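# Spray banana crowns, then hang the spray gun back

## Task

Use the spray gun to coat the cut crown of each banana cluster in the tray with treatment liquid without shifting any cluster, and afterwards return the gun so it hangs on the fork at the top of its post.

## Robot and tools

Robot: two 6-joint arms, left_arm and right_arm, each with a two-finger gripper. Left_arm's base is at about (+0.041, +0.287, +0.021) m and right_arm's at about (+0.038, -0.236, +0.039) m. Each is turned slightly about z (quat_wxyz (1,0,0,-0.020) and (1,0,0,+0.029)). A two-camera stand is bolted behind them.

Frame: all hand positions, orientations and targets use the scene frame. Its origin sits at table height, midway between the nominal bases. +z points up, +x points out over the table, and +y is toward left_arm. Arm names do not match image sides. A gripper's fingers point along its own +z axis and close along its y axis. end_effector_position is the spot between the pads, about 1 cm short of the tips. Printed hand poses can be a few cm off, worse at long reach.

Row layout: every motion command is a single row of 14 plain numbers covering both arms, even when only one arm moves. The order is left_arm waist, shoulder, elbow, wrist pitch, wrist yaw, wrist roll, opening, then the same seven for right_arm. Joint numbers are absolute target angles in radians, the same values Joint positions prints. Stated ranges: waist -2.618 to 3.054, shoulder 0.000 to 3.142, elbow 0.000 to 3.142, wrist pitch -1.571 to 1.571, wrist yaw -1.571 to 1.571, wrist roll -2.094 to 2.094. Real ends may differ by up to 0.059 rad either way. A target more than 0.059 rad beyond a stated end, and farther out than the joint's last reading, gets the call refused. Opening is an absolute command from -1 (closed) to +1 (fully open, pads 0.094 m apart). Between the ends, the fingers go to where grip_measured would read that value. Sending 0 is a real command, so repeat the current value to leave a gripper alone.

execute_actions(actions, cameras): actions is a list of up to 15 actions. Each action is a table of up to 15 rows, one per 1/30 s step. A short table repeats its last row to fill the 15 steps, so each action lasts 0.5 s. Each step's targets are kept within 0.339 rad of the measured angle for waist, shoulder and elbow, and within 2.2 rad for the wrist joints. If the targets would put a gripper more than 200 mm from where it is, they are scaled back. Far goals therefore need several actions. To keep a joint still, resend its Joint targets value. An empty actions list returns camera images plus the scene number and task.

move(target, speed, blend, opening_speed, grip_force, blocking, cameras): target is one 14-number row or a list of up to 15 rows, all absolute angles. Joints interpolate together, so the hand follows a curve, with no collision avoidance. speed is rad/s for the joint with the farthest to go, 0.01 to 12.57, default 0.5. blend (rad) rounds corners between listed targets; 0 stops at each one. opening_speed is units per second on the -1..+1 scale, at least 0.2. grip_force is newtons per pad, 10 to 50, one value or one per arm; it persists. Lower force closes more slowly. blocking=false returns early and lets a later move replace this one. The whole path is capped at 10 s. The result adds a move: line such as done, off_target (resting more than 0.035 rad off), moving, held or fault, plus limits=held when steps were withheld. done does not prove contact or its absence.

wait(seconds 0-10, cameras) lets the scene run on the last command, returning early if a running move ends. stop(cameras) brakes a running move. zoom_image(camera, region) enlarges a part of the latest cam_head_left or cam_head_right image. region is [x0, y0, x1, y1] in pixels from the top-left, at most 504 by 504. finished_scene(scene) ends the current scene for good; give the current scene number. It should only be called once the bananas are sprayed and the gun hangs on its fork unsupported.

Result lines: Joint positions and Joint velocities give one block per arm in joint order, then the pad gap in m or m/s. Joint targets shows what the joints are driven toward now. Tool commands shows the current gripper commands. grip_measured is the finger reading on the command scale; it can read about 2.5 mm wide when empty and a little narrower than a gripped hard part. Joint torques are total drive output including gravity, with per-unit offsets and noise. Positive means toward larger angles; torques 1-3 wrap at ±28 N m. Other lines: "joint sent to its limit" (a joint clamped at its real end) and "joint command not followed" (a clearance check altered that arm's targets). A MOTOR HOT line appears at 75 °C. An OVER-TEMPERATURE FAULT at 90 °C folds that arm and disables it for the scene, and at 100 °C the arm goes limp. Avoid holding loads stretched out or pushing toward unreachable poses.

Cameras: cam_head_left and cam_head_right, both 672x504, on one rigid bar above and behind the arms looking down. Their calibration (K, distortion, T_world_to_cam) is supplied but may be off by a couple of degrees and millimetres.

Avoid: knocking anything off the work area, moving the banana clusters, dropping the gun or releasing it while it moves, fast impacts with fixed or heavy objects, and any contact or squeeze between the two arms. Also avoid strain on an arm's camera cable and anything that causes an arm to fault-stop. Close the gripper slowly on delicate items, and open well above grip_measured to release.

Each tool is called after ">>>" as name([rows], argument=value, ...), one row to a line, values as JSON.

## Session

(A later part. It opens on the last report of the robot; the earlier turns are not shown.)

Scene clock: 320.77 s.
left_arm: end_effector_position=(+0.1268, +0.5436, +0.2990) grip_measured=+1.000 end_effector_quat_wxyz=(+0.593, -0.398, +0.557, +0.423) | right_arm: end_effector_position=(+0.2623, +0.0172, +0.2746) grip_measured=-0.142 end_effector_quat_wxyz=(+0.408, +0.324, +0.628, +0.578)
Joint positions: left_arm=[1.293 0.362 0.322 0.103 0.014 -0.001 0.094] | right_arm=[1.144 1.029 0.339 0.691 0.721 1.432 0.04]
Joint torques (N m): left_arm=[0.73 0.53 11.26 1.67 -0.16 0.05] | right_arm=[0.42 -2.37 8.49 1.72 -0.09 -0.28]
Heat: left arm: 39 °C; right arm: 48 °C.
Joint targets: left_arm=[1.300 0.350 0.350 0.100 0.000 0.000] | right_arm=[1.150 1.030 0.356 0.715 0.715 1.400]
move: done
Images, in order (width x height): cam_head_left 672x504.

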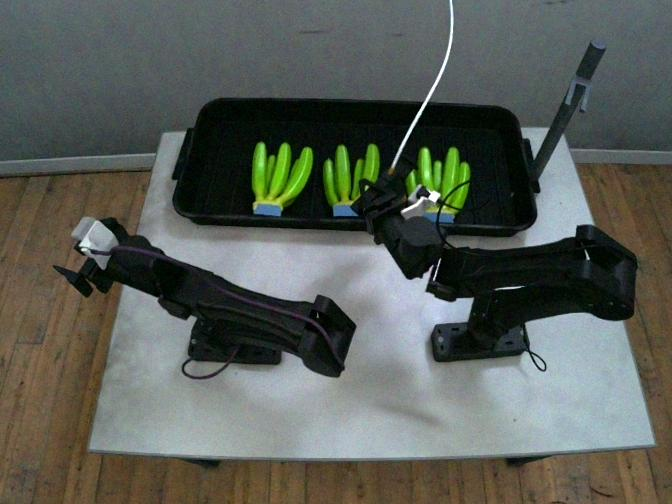

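>>> move([
  [1.3,0.35,0.35,0.1,0,0,1,0.6,0.9,0.5,0.4,0.8,0.8,-0.6],
  [1.3,0.35,0.35,0.1,0,0,1,-0.174,0.75,0.2,0.7,0.45,0,-0.6],
  [1.3,0.35,0.35,0.1,0,0,1,-0.174,1.025,0.245,1.15,0.507,0,-0.6],
], speed=[0.7,0.7,0.4], blend=[0.1,0,0], cameras=["cam_head_left"])

>>> zoom_image(camera="cam_head_left", region=[360, 130, 510, 240])

>>> zoom_image(camera="cam_head_left", region=[500, 60, 620, 180])

Scene clock: 334.63 s.
left_arm: end_effector_position=(+0.1268, +0.5436, +0.2990) grip_measured=+1.000 end_effector_quat_wxyz=(+0.593, -0.398, +0.557, +0.423) | right_arm: end_effector_position=(+0.3391, -0.3559, +0.3141) grip_measured=-0.142 end_effector_quat_wxyz=(+0.771, +0.236, +0.561, -0.188)
Joint positions: left_arm=[1.293 0.362 0.322 0.103 0.014 -0.001 0.094] | right_arm=[-0.167 1.025 0.211 1.114 0.509 0.01 0.04]
Joint torques (N m): left_arm=[0.76 0.54 11.23 1.66 -0.17 0.06] | right_arm=[-0.49 -1.98 9.35 1.81 -0.16 -0.11]
Heat: left arm: 39 °C; right arm: 49 °C.
Joint targets: left_arm=[1.300 0.350 0.350 0.100 0.000 0.000] | right_arm=[-0.174 1.025 0.245 1.150 0.507 0.000]
move: off_target (right_arm); right_arm: the wrist pitch is farthest, 0.036 rad from its target
Images, in order (width x height): cam_head_left 672x504.

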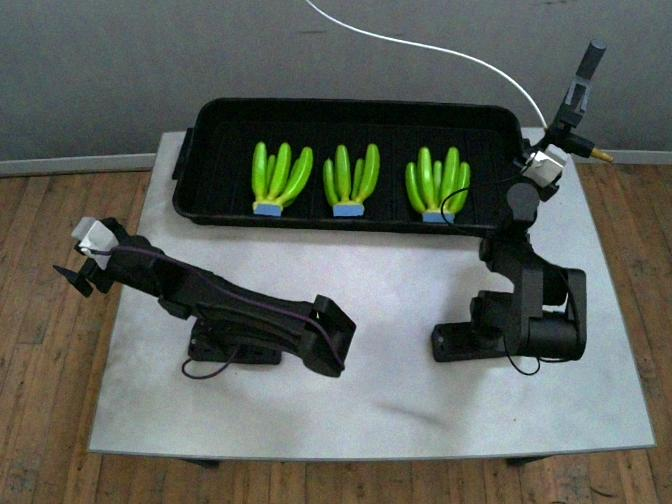

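Scaled by 3.360 from the camera's 672x504 image, which has a finer 960x720 frame.

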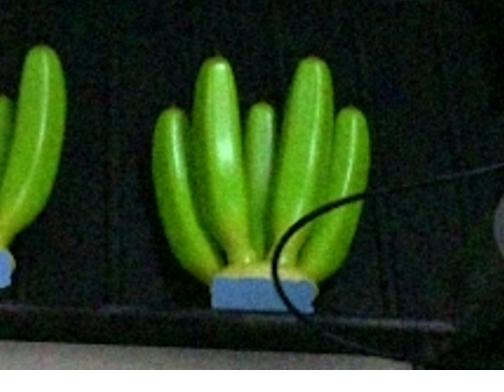

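Scaled by 4.200 from the camera's 672x504 image, which has a finer 960x720 frame.

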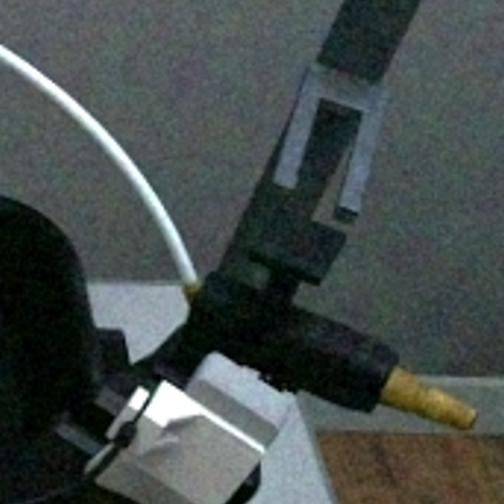

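>>> move(target=[1.3,0.35,0.35,0.1,0,0,1,-0.19,1.044,0.295,1.172,0.503,0,-0.6], speed=0.2, cameras=["cam_head_left"])

>>> zoom_image(camera="cam_head_left", region=[500, 60, 620, 180])

Scene clock: 342.20 s.
left_arm: end_effector_position=(+0.1268, +0.5436, +0.2990) grip_measured=+1.000 end_effector_quat_wxyz=(+0.593, -0.398, +0.557, +0.423) | right_arm: end_effector_position=(+0.3414, -0.3610, +0.3354) grip_measured=-0.142 end_effector_quat_wxyz=(+0.785, +0.243, +0.537, -0.189)
Joint positions: left_arm=[1.293 0.362 0.322 0.103 0.014 -0.001 0.094] | right_arm=[-0.182 1.043 0.261 1.137 0.509 0.01 0.04]
Joint torques (N m): left_arm=[0.79 0.44 11.3 1.66 -0.16 0.04] | right_arm=[-0.66 -1.96 9.57 1.7 -0.18 -0.06]
Heat: left arm: 39 °C; right arm: 51 °C.
Joint targets: left_arm=[1.300 0.350 0.350 0.100 0.000 0.000] | right_arm=[-0.190 1.044 0.295 1.172 0.503 0.000]
move: done
Images, in order (width x height): cam_head_left 672x504.

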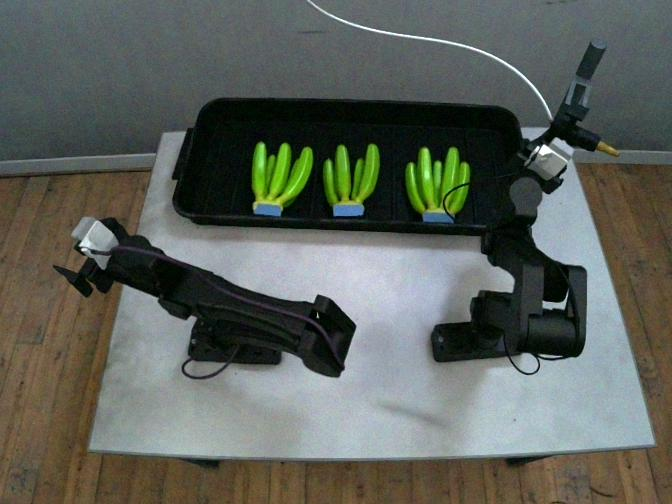

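Scaled by 4.200 from the camera's 672x504 image, which has a finer 960x720 frame.

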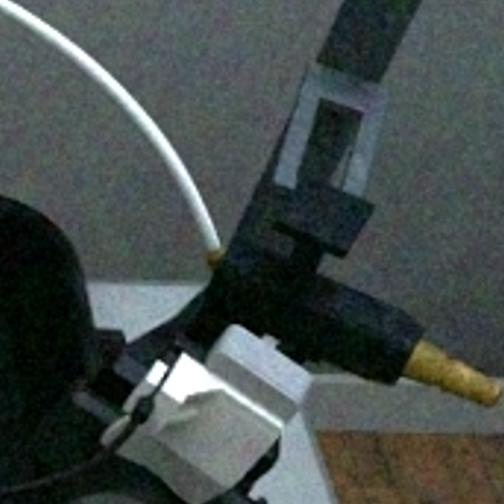

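>>> move(target=[1.3,0.35,0.35,0.1,0,0,1,-0.290,1.355,0.420,1.335,0.407,0,-0.6], speed=0.15, cameras=["cam_head_left"])

>>> zoom_image(camera="cam_head_left", region=[500, 60, 620, 180])

Scene clock: 351.83 s.
left_arm: end_effector_position=(+0.1268, +0.5436, +0.2990) grip_measured=+1.000 end_effector_quat_wxyz=(+0.593, -0.398, +0.557, +0.423) | right_arm: end_effector_position=(+0.3802, -0.3918, +0.3293) grip_measured=-0.149 end_effector_quat_wxyz=(+0.783, +0.244, +0.532, -0.210)
Joint positions: left_arm=[1.293 0.362 0.322 0.103 0.014 -0.001 0.094] | right_arm=[-0.282 1.347 0.38 1.323 0.442 0.01 0.04]
Joint torques (N m): left_arm=[0.69 0.5 11.29 1.66 -0.17 0.04] | right_arm=[-0.79 -3.52 9.47 1.45 -0.46 -0.12]
Heat: left arm: 39 °C; right arm: 52 °C.
Joint targets: left_arm=[1.300 0.350 0.350 0.100 0.000 0.000] | right_arm=[-0.290 1.355 0.420 1.335 0.407 0.000]
move: off_target (right_arm); right_arm: the elbow is farthest, 0.040 rad from its target
Images, in order (width x height): cam_head_left 672x504.

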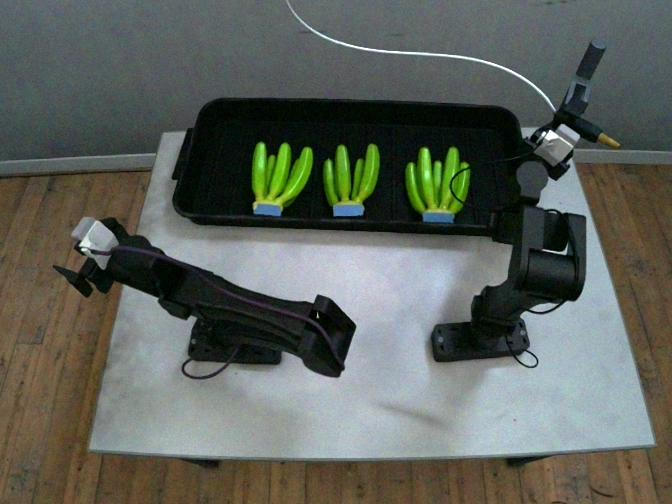

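Scaled by 4.200 from the camera's 672x504 image, which has a finer 960x720 frame.

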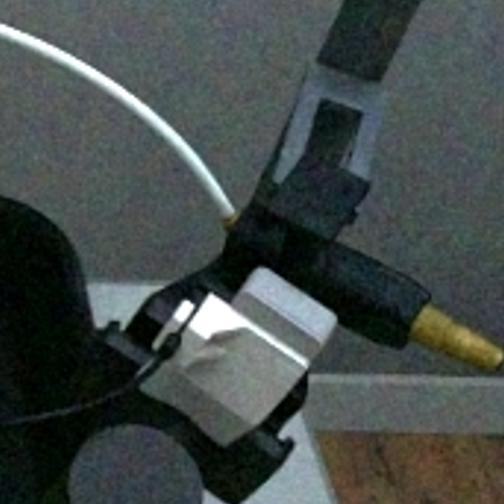

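>>> move([
  [1.3,0.35,0.35,0.1,0,0,1,-0.225,1.2,0.345,1.253,0.458,0,-0.6],
  [1.3,0.35,0.35,0.1,0,0,1,-0.27,1.365,0.405,1.335,0.415,0,-0.6],
], speed=0.15)

>>> execute_actions(actions=[])

>>> zoom_image(camera="cam_head_left", region=[500, 60, 620, 180])

Scene clock: 367.40 s.
left_arm: end_effector_position=(+0.1268, +0.5436, +0.2990) grip_measured=+1.000 end_effector_quat_wxyz=(+0.593, -0.398, +0.557, +0.423) | right_arm: end_effector_position=(+0.3871, -0.3846, +0.3170) grip_measured=-0.149 end_effector_quat_wxyz=(+0.774, +0.235, +0.552, -0.203)
Joint positions: left_arm=[1.293 0.362 0.322 0.103 0.014 -0.001 0.094] | right_arm=[-0.263 1.36 0.372 1.301 0.435 0.01 0.04]
Joint torques (N m): left_arm=[0.77 0.51 11.25 1.65 -0.17 0.03] | right_arm=[-0.65 -4.21 8.85 1.71 -0.3 -0.1]
Heat: left arm: 39 °C; right arm: 53 °C.
Joint targets: left_arm=[1.300 0.350 0.350 0.100 0.000 0.000] | right_arm=[-0.270 1.365 0.405 1.335 0.415 0.000]
move: done

Scene clock: 367.40 s.
left_arm: end_effector_position=(+0.1268, +0.5436, +0.2990) grip_measured=+1.000 end_effector_quat_wxyz=(+0.593, -0.398, +0.557, +0.423) | right_arm: end_effector_position=(+0.3871, -0.3846, +0.3170) grip_measured=-0.149 end_effector_quat_wxyz=(+0.774, +0.235, +0.552, -0.203)
Joint positions: left_arm=[1.293 0.362 0.322 0.103 0.014 -0.001 0.094] | right_arm=[-0.263 1.36 0.372 1.301 0.435 0.01 0.04]
Joint velocities: within noise
Joint torques (N m): left_arm=[0.77 0.51 11.25 1.65 -0.17 0.03] | right_arm=[-0.65 -4.21 8.85 1.71 -0.3 -0.1]
Motor temperatures (°C): left_arm=[27 27 36 39 26 26 26] | right_arm=[26 28 53 46 29 24 32]
Heat: left arm: 39 °C; right arm: 53 °C.
Joint targets: left_arm=[1.300 0.350 0.350 0.100 0.000 0.000] | right_arm=[-0.270 1.365 0.405 1.335 0.415 0.000]
Tool commands: left_gripper/opening=+1.0 right_gripper/opening=-0.6

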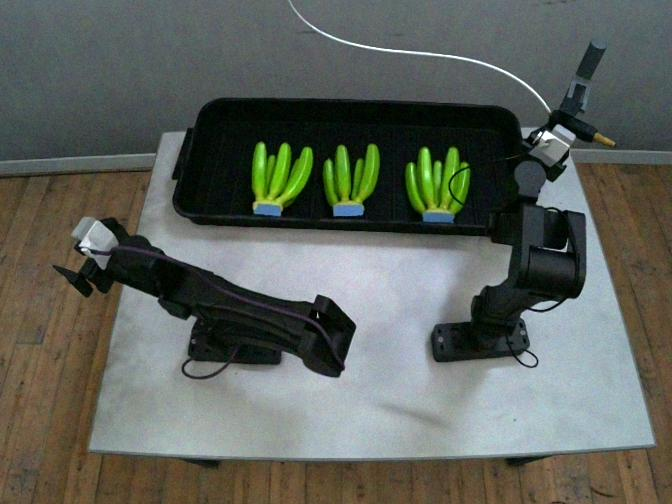

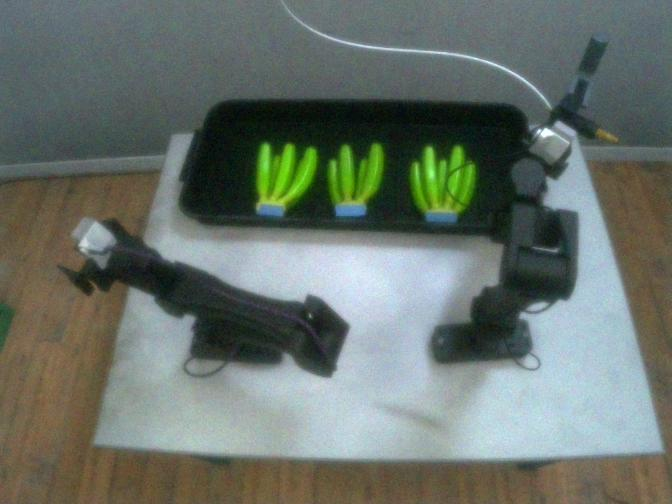

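Scaled by 4.200 from the camera's 672x504 image, which has a finer 960x720 frame.

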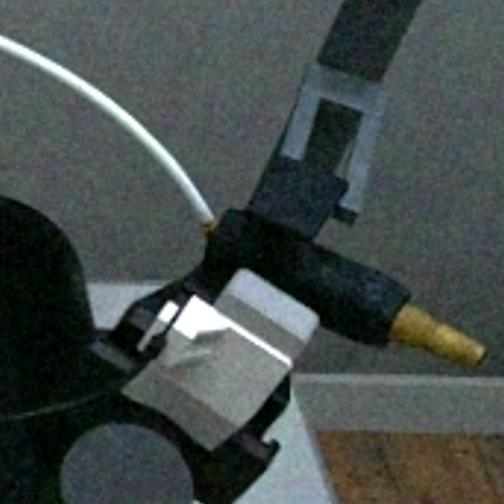

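>>> move([
  [1.3,0.35,0.35,0.1,0,0,1,-0.21,1.13,0.308,1.22,0.475,0,-0.6],
  [1.3,0.35,0.35,0.1,0,0,1,-0.25,1.21,0.335,1.26,0.445,0,-0.6],
], speed=0.15, cameras=["cam_head_left"])

>>> zoom_image(camera="cam_head_left", region=[500, 60, 620, 180])

Scene clock: 380.20 s.
left_arm: end_effector_position=(+0.1268, +0.5436, +0.2990) grip_measured=+1.000 end_effector_quat_wxyz=(+0.593, -0.398, +0.557, +0.423) | right_arm: end_effector_position=(+0.3633, -0.3776, +0.3296) grip_measured=-0.149 end_effector_quat_wxyz=(+0.780, +0.242, +0.541, -0.202)
Joint positions: left_arm=[1.293 0.362 0.322 0.103 0.014 -0.001 0.094] | right_arm=[-0.243 1.208 0.32 1.226 0.465 0.01 0.04]
Joint torques (N m): left_arm=[0.8 0.53 11.29 1.66 -0.14 0.05] | right_arm=[-0.76 -3.06 7.62 1.73 -0.29 -0.04]
Heat: left arm: 39 °C; right arm: 51 °C.
Joint targets: left_arm=[1.300 0.350 0.350 0.100 0.000 0.000] | right_arm=[-0.250 1.210 0.335 1.260 0.445 0.000]
move: done
Images, in order (width x height): cam_head_left 672x504.

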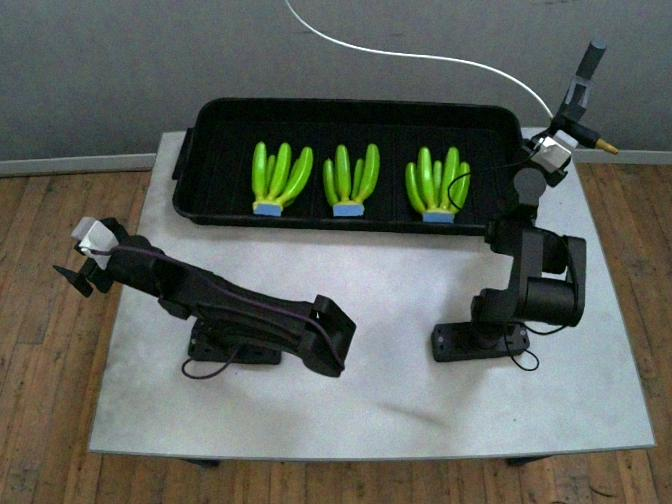

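Scaled by 4.200 from the camera's 672x504 image, which has a finer 960x720 frame.

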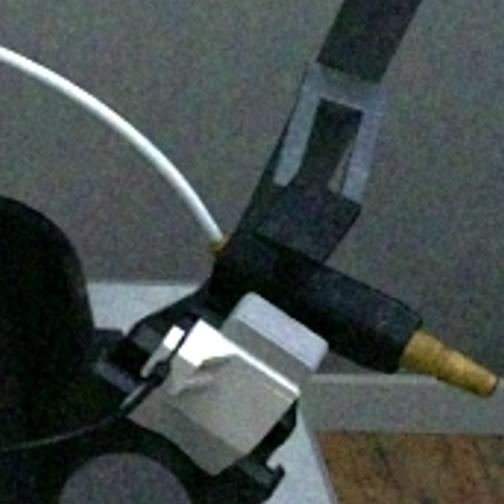

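>>> move(target=[1.3,0.35,0.35,0.1,0,0,1,-0.284,1.362,0.411,1.34,0.408,0,-0.6], speed=0.1, cameras=["cam_head_left"])

>>> zoom_image(camera="cam_head_left", region=[500, 60, 620, 180])

Scene clock: 389.50 s.
left_arm: end_effector_position=(+0.1268, +0.5436, +0.2990) grip_measured=+1.000 end_effector_quat_wxyz=(+0.593, -0.398, +0.557, +0.423) | right_arm: end_effector_position=(+0.3857, -0.3880, +0.3216) grip_measured=-0.149 end_effector_quat_wxyz=(+0.777, +0.236, +0.546, -0.205)
Joint positions: left_arm=[1.293 0.362 0.322 0.103 0.014 -0.001 0.094] | right_arm=[-0.276 1.357 0.378 1.306 0.426 0.01 0.04]
Joint torques (N m): left_arm=[0.76 0.49 11.28 1.66 -0.15 0.05] | right_arm=[-0.73 -4.03 8.81 1.73 -0.29 -0.08]
Heat: left arm: 39 °C; right arm: 50 °C.
Joint targets: left_arm=[1.300 0.350 0.350 0.100 0.000 0.000] | right_arm=[-0.284 1.362 0.411 1.340 0.408 0.000]
move: done
Images, in order (width x height): cam_head_left 672x504.

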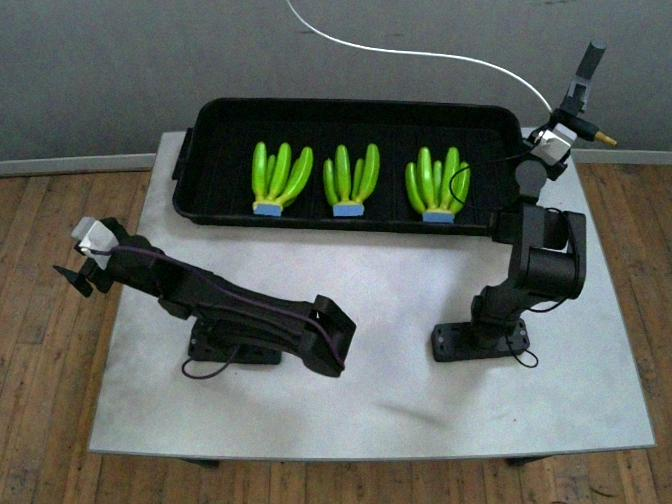

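Scaled by 4.200 from the camera's 672x504 image, which has a finer 960x720 frame.

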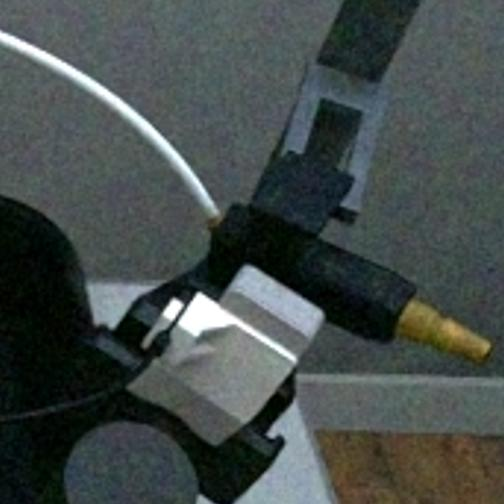

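>>> move(target=[1.3,0.35,0.35,0.1,0,0,1,-0.338,1.558,0.524,1.422,0.325,0,-0.6], speed=0.1, cameras=["cam_head_left"])

>>> zoom_image(camera="cam_head_left", region=[500, 60, 620, 180])

Scene clock: 397.77 s.
left_arm: end_effector_position=(+0.1268, +0.5436, +0.2990) grip_measured=+1.000 end_effector_quat_wxyz=(+0.593, -0.398, +0.557, +0.423) | right_arm: end_effector_position=(+0.4167, -0.4074, +0.3247) grip_measured=-0.149 end_effector_quat_wxyz=(+0.789, +0.224, +0.532, -0.208)
Joint positions: left_arm=[1.293 0.362 0.322 0.103 0.014 -0.001 0.094] | right_arm=[-0.334 1.545 0.497 1.411 0.357 0.01 0.04]
Joint torques (N m): left_arm=[0.7 0.55 11.26 1.66 -0.16 0.03] | right_arm=[-0.36 -4.83 8.09 1.53 -0.48 -0.06]
Heat: left arm: 39 °C; right arm: 50 °C.
Joint targets: left_arm=[1.300 0.350 0.350 0.100 0.000 0.000] | right_arm=[-0.338 1.558 0.524 1.422 0.325 0.000]
move: done
Images, in order (width x height): cam_head_left 672x504.

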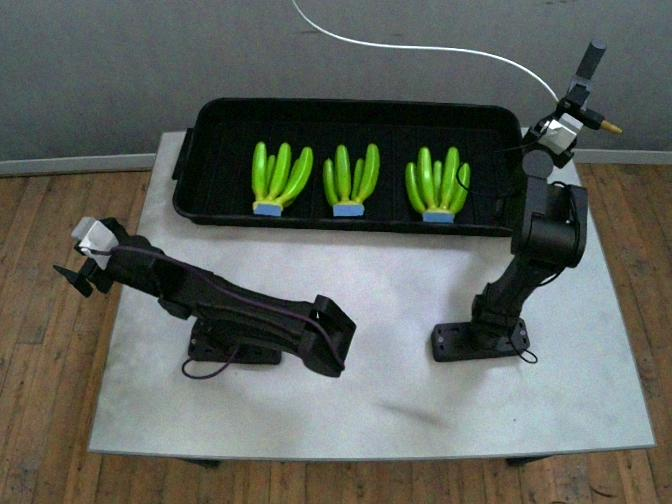

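Scaled by 4.200 from the camera's 672x504 image, which has a finer 960x720 frame.

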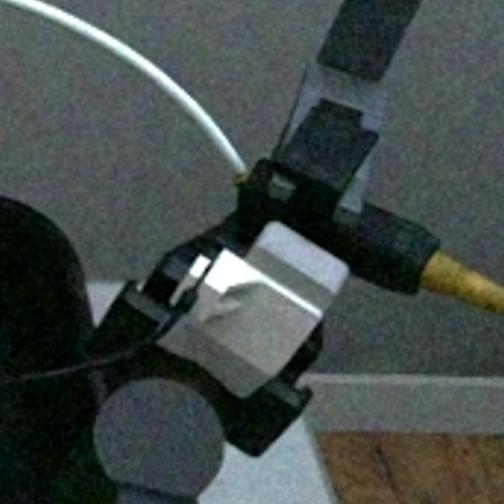

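>>> move(target=[1.3,0.35,0.35,0.1,0,0,1,-0.330,1.562,0.493,1.405,0.33,0,-0.6], speed=0.06, cameras=["cam_head_left"])

>>> zoom_image(camera="cam_head_left", region=[500, 60, 620, 180])

Scene clock: 404.37 s.
left_arm: end_effector_position=(+0.1268, +0.5436, +0.2990) grip_measured=+1.000 end_effector_quat_wxyz=(+0.593, -0.398, +0.557, +0.423) | right_arm: end_effector_position=(+0.4168, -0.4074, +0.3243) grip_measured=-0.149 end_effector_quat_wxyz=(+0.789, +0.224, +0.533, -0.208)
Joint positions: left_arm=[1.293 0.362 0.322 0.103 0.014 -0.001 0.094] | right_arm=[-0.334 1.546 0.497 1.411 0.357 0.01 0.04]
Joint torques (N m): left_arm=[0.73 0.51 11.18 1.65 -0.16 0.04] | right_arm=[0.34 -4.82 5.56 1.33 -0.4 -0.09]
Heat: left arm: 40 °C; right arm: 51 °C.
Joint targets: left_arm=[1.300 0.350 0.350 0.100 0.000 0.000] | right_arm=[-0.330 1.562 0.493 1.405 0.330 0.000]
move: done
Images, in order (width x height): cam_head_left 672x504.

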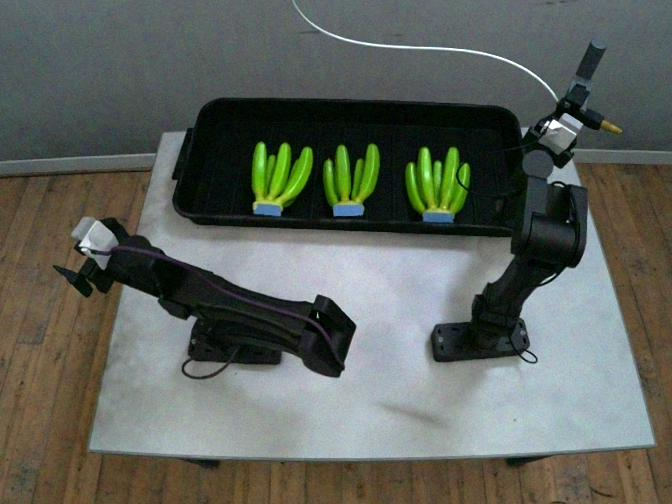

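Scaled by 4.200 from the camera's 672x504 image, which has a finer 960x720 frame.

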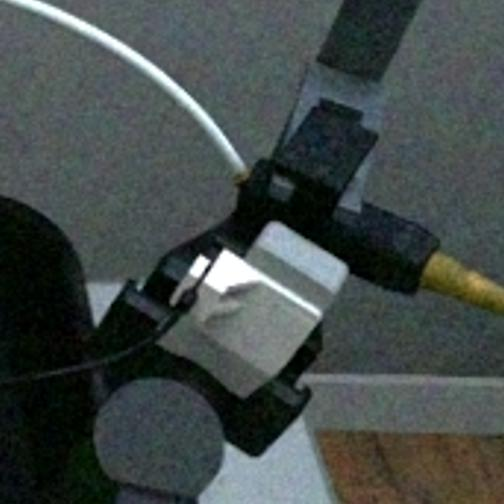

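>>> move(target=[1.3,0.35,0.35,0.1,0,0,1,-0.330,1.562,0.473,1.395,0.33,0,-0.6], speed=0.06)

>>> execute_actions(actions=[])

>>> zoom_image(camera="cam_head_left", region=[500, 60, 620, 180])

Scene clock: 412.23 s.
left_arm: end_effector_position=(+0.1268, +0.5436, +0.2990) grip_measured=+1.000 end_effector_quat_wxyz=(+0.593, -0.398, +0.557, +0.423) | right_arm: end_effector_position=(+0.4165, -0.4071, +0.3236) grip_measured=-0.149 end_effector_quat_wxyz=(+0.789, +0.224, +0.533, -0.207)
Joint positions: left_arm=[1.293 0.362 0.322 0.103 0.014 -0.001 0.094] | right_arm=[-0.334 1.546 0.494 1.413 0.356 0.01 0.04]
Joint torques (N m): left_arm=[0.68 0.57 11.23 1.67 -0.18 0.07] | right_arm=[0.35 -5 4.15 1.26 -0.42 -0.11]
Heat: left arm: 40 °C; right arm: 49 °C.
Joint targets: left_arm=[1.300 0.350 0.350 0.100 0.000 0.000] | right_arm=[-0.330 1.562 0.473 1.395 0.330 0.000]
move: done

Scene clock: 412.23 s.
left_arm: end_effector_position=(+0.1268, +0.5436, +0.2990) grip_measured=+1.000 end_effector_quat_wxyz=(+0.593, -0.398, +0.557, +0.423) | right_arm: end_effector_position=(+0.4165, -0.4071, +0.3236) grip_measured=-0.149 end_effector_quat_wxyz=(+0.789, +0.224, +0.533, -0.207)
Joint positions: left_arm=[1.293 0.362 0.322 0.103 0.014 -0.001 0.094] | right_arm=[-0.334 1.546 0.494 1.413 0.356 0.01 0.04]
Joint velocities: within noise
Joint torques (N m): left_arm=[0.68 0.57 11.23 1.67 -0.18 0.07] | right_arm=[0.35 -5 4.15 1.26 -0.42 -0.11]
Motor temperatures (°C): left_arm=[27 27 36 40 26 26 26] | right_arm=[26 29 49 46 29 24 33]
Heat: left arm: 40 °C; right arm: 49 °C.
Joint targets: left_arm=[1.300 0.350 0.350 0.100 0.000 0.000] | right_arm=[-0.330 1.562 0.473 1.395 0.330 0.000]
Tool commands: left_gripper/opening=+1.0 right_gripper/opening=-0.6

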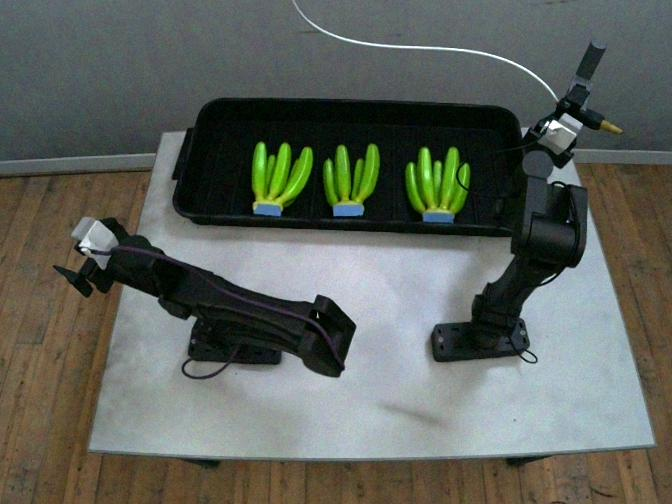

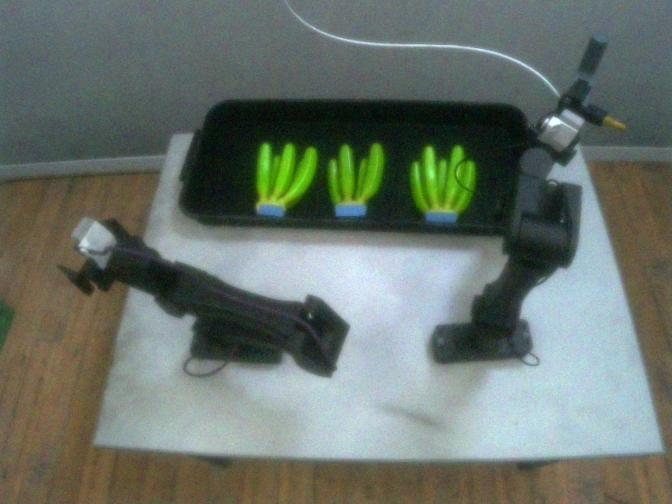

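Scaled by 4.200 from the camera's 672x504 image, which has a finer 960x720 frame.

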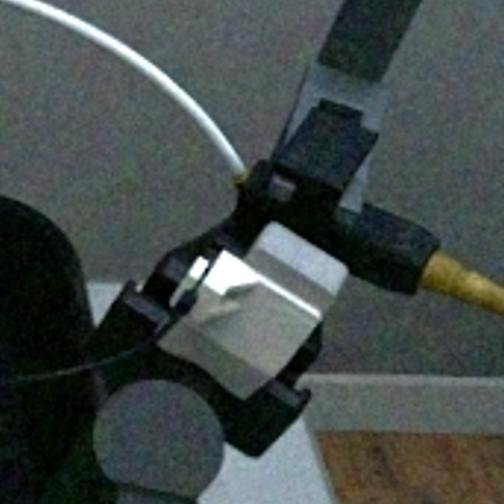

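>>> move([
  [1.3,0.35,0.35,0.1,0,0,1,-0.340,1.565,0.528,1.40,0.32,0,-0.6],
  [1.3,0.35,0.35,0.1,0,0,1,-0.345,1.60,0.545,1.385,0.31,0,-0.6],
], speed=0.08, cameras=["cam_head_left"])

>>> zoom_image(camera="cam_head_left", region=[500, 60, 620, 180])

Scene clock: 424.50 s.
left_arm: end_effector_position=(+0.1268, +0.5436, +0.2990) grip_measured=+1.000 end_effector_quat_wxyz=(+0.593, -0.398, +0.557, +0.423) | right_arm: end_effector_position=(+0.4246, -0.4117, +0.3205) grip_measured=-0.149 end_effector_quat_wxyz=(+0.786, +0.223, +0.538, -0.209)
Joint positions: left_arm=[1.293 0.362 0.322 0.103 0.014 -0.001 0.094] | right_arm=[-0.343 1.581 0.524 1.408 0.347 0.009 0.04]
Joint torques (N m): left_arm=[0.76 0.53 11.19 1.67 -0.18 0.02] | right_arm=[-0.32 -4.88 7.46 1.24 -0.53 -0.07]
Heat: left arm: 40 °C; right arm: 47 °C.
Joint targets: left_arm=[1.300 0.350 0.350 0.100 0.000 0.000] | right_arm=[-0.345 1.600 0.545 1.385 0.310 0.000]
move: off_target (right_arm); right_arm: the wrist yaw is farthest, 0.037 rad from its target
Images, in order (width x height): cam_head_left 672x504.

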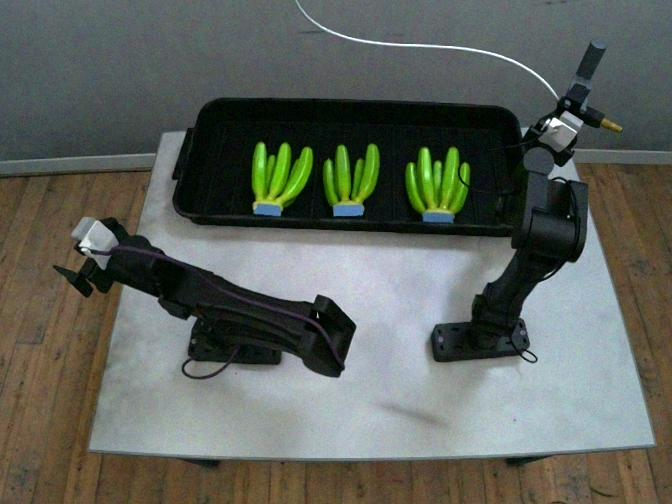

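Scaled by 4.200 from the camera's 672x504 image, which has a finer 960x720 frame.

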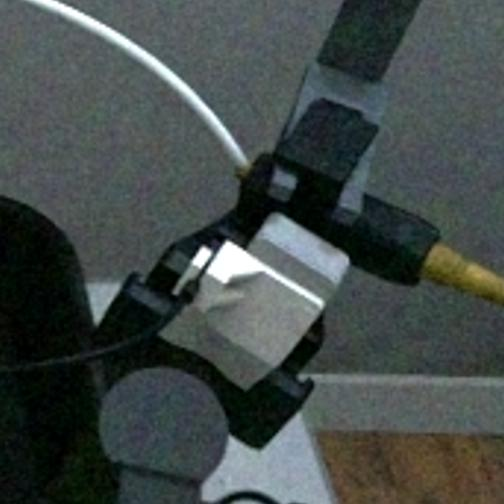

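>>> move(target=[1.3,0.35,0.35,0.1,0,0,1,-0.338,1.585,0.485,1.375,0.33,0,-0.6], speed=0.06, cameras=["cam_head_left"])

>>> zoom_image(camera="cam_head_left", region=[500, 60, 620, 180])

Scene clock: 430.97 s.
left_arm: end_effector_position=(+0.1268, +0.5436, +0.2990) grip_measured=+1.000 end_effector_quat_wxyz=(+0.593, -0.398, +0.557, +0.423) | right_arm: end_effector_position=(+0.4230, -0.4106, +0.3189) grip_measured=-0.150 end_effector_quat_wxyz=(+0.787, +0.221, +0.538, -0.208)
Joint positions: left_arm=[1.293 0.362 0.322 0.103 0.014 -0.001 0.094] | right_arm=[-0.343 1.581 0.513 1.419 0.344 0.009 0.04]
Joint torques (N m): left_arm=[0.73 0.53 11.23 1.66 -0.17 0.04] | right_arm=[0.24 -5.94 3.51 1.03 -0.22 -0.08]
Heat: left arm: 40 °C; right arm: 47 °C.
Joint targets: left_arm=[1.300 0.350 0.350 0.100 0.000 0.000] | right_arm=[-0.338 1.585 0.485 1.375 0.330 0.000]
move: off_target (right_arm); right_arm: the wrist pitch is farthest, 0.044 rad from its target
Images, in order (width x height): cam_head_left 672x504.

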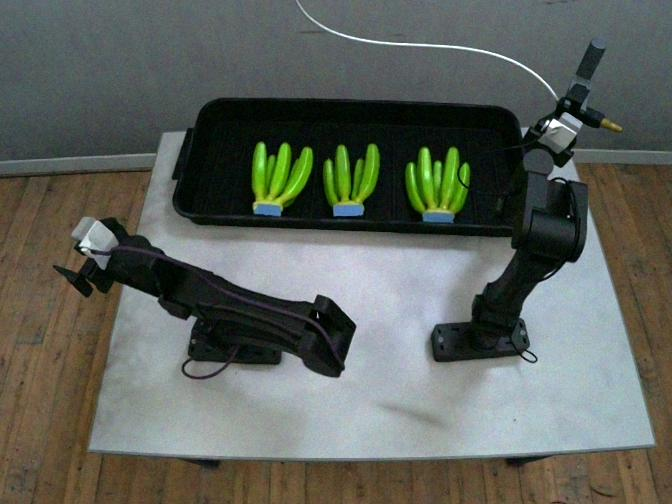

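Scaled by 4.200 from the camera's 672x504 image, which has a finer 960x720 frame.

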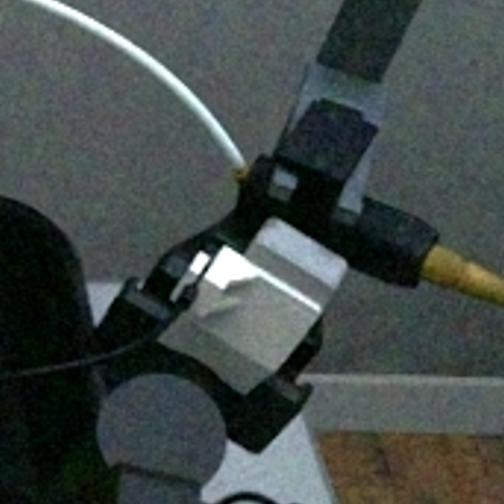

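>>> move([
  [1.3,0.35,0.35,0.1,0,0,1,-0.340,1.582,0.50,1.40,0.338,0,-0.6],
  [1.3,0.35,0.35,0.1,0,0,1,-0.340,1.582,0.505,1.405,0.34,0,1],
], speed=0.05, opening_speed=0.6)

>>> move([
  [1.3,0.35,0.35,0.1,0,0,1,-0.235,1.37,0.37,1.36,0.43,0,1],
  [1.3,0.35,0.35,0.1,0,0,1,-0.109,1.13,0.20,1.28,0.55,0,1],
], speed=0.3, blend=[0.05,0], cameras=["cam_head_left"])

>>> zoom_image(camera="cam_head_left", region=[500, 60, 620, 180])

Scene clock: 443.53 s.
left_arm: end_effector_position=(+0.1268, +0.5436, +0.2990) grip_measured=+1.000 end_effector_quat_wxyz=(+0.593, -0.398, +0.557, +0.423) | right_arm: end_effector_position=(+0.4223, -0.4114, +0.3189) grip_measured=+0.998 end_effector_quat_wxyz=(+0.786, +0.224, +0.537, -0.210)
Joint positions: left_arm=[1.293 0.362 0.322 0.103 0.014 -0.001 0.094] | right_arm=[-0.342 1.581 0.513 1.42 0.351 0.009 0.094]
Joint torques (N m): left_arm=[0.72 0.47 11.21 1.67 -0.18 0.03] | right_arm=[0.08 -6.28 5.05 1.3 -0.22 -0.11]
Heat: left arm: 40 °C; right arm: 46 °C.
Joint targets: left_arm=[1.300 0.350 0.350 0.100 0.000 0.000] | right_arm=[-0.340 1.582 0.505 1.405 0.340 0.000]
move: done

Scene clock: 445.60 s.
left_arm: end_effector_position=(+0.1268, +0.5436, +0.2990) grip_measured=+1.000 end_effector_quat_wxyz=(+0.593, -0.398, +0.557, +0.423) | right_arm: end_effector_position=(+0.3466, -0.3464, +0.3214) grip_measured=+0.998 end_effector_quat_wxyz=(+0.792, +0.241, +0.534, -0.171)
Joint positions: left_arm=[1.293 0.362 0.322 0.103 0.014 -0.001 0.094] | right_arm=[-0.117 1.142 0.218 1.3 0.545 0.008 0.094]
Joint torques (N m): left_arm=[0.69 0.49 11.28 1.65 -0.16 0.04] | right_arm=[0.65 -3.59 4.79 1.21 -0.11 -0.11]
Heat: left arm: 40 °C; right arm: 46 °C.
Joint targets: left_arm=[1.300 0.350 0.350 0.100 0.000 0.000] | right_arm=[-0.109 1.130 0.200 1.280 0.550 0.000]
move: done
Images, in order (width x height): cam_head_left 672x504.

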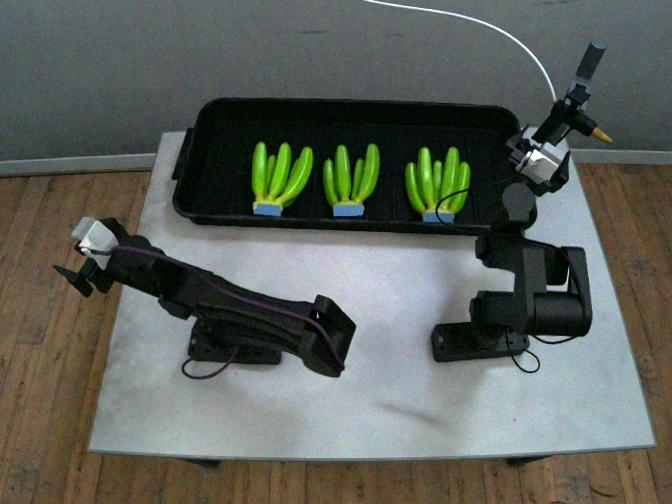

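Scaled by 4.200 from the camera's 672x504 image, which has a finer 960x720 frame.

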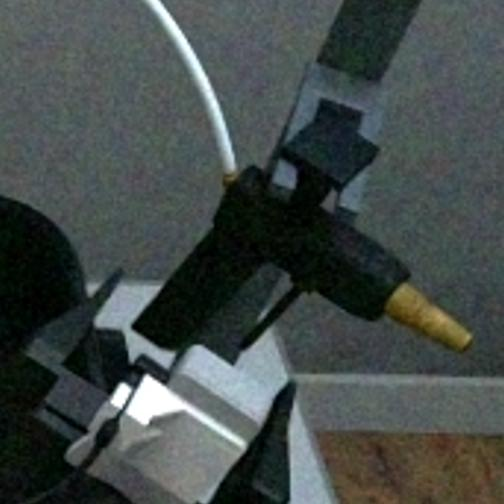

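>>> move(target=[1.3,0.35,0.35,0.1,0,0,1,-0.05,0.95,0.15,1.1,0.55,0,1], speed=0.4, cameras=["cam_head_left"])

>>> zoom_image(camera="cam_head_left", region=[500, 60, 620, 180])

Scene clock: 451.13 s.
left_arm: end_effector_position=(+0.1268, +0.5436, +0.2990) grip_measured=+1.000 end_effector_quat_wxyz=(+0.593, -0.398, +0.557, +0.423) | right_arm: end_effector_position=(+0.3339, -0.3283, +0.3152) grip_measured=+0.998 end_effector_quat_wxyz=(+0.784, +0.222, +0.559, -0.154)
Joint positions: left_arm=[1.293 0.362 0.322 0.103 0.014 -0.001 0.094] | right_arm=[-0.058 0.96 0.17 1.121 0.547 0.008 0.094]
Joint torques (N m): left_arm=[0.76 0.43 11.17 1.65 -0.16 0.05] | right_arm=[0.73 -2.5 5.11 1.23 -0.11 -0.08]
Heat: left arm: 40 °C; right arm: 46 °C.
Joint targets: left_arm=[1.300 0.350 0.350 0.100 0.000 0.000] | right_arm=[-0.050 0.950 0.150 1.100 0.550 0.000]
move: done
Images, in order (width x height): cam_head_left 672x504.

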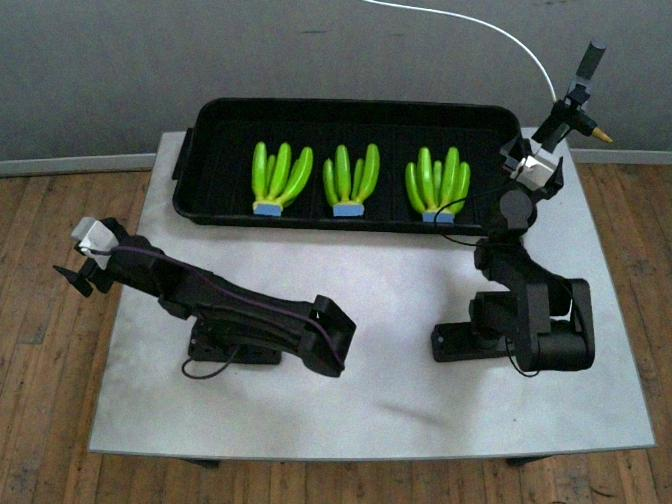

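Scaled by 4.200 from the camera's 672x504 image, which has a finer 960x720 frame.

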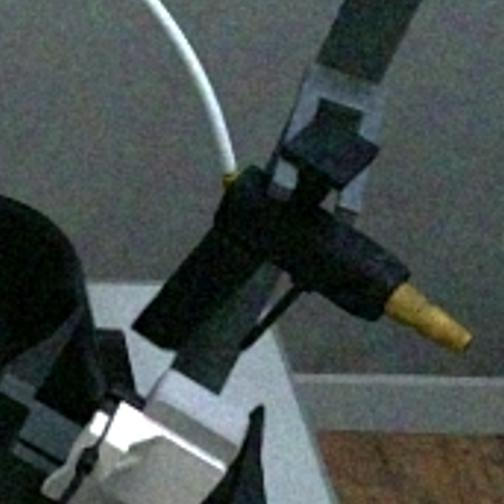

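>>> finished_scene(scene=2)

The scene is finished: the task was done.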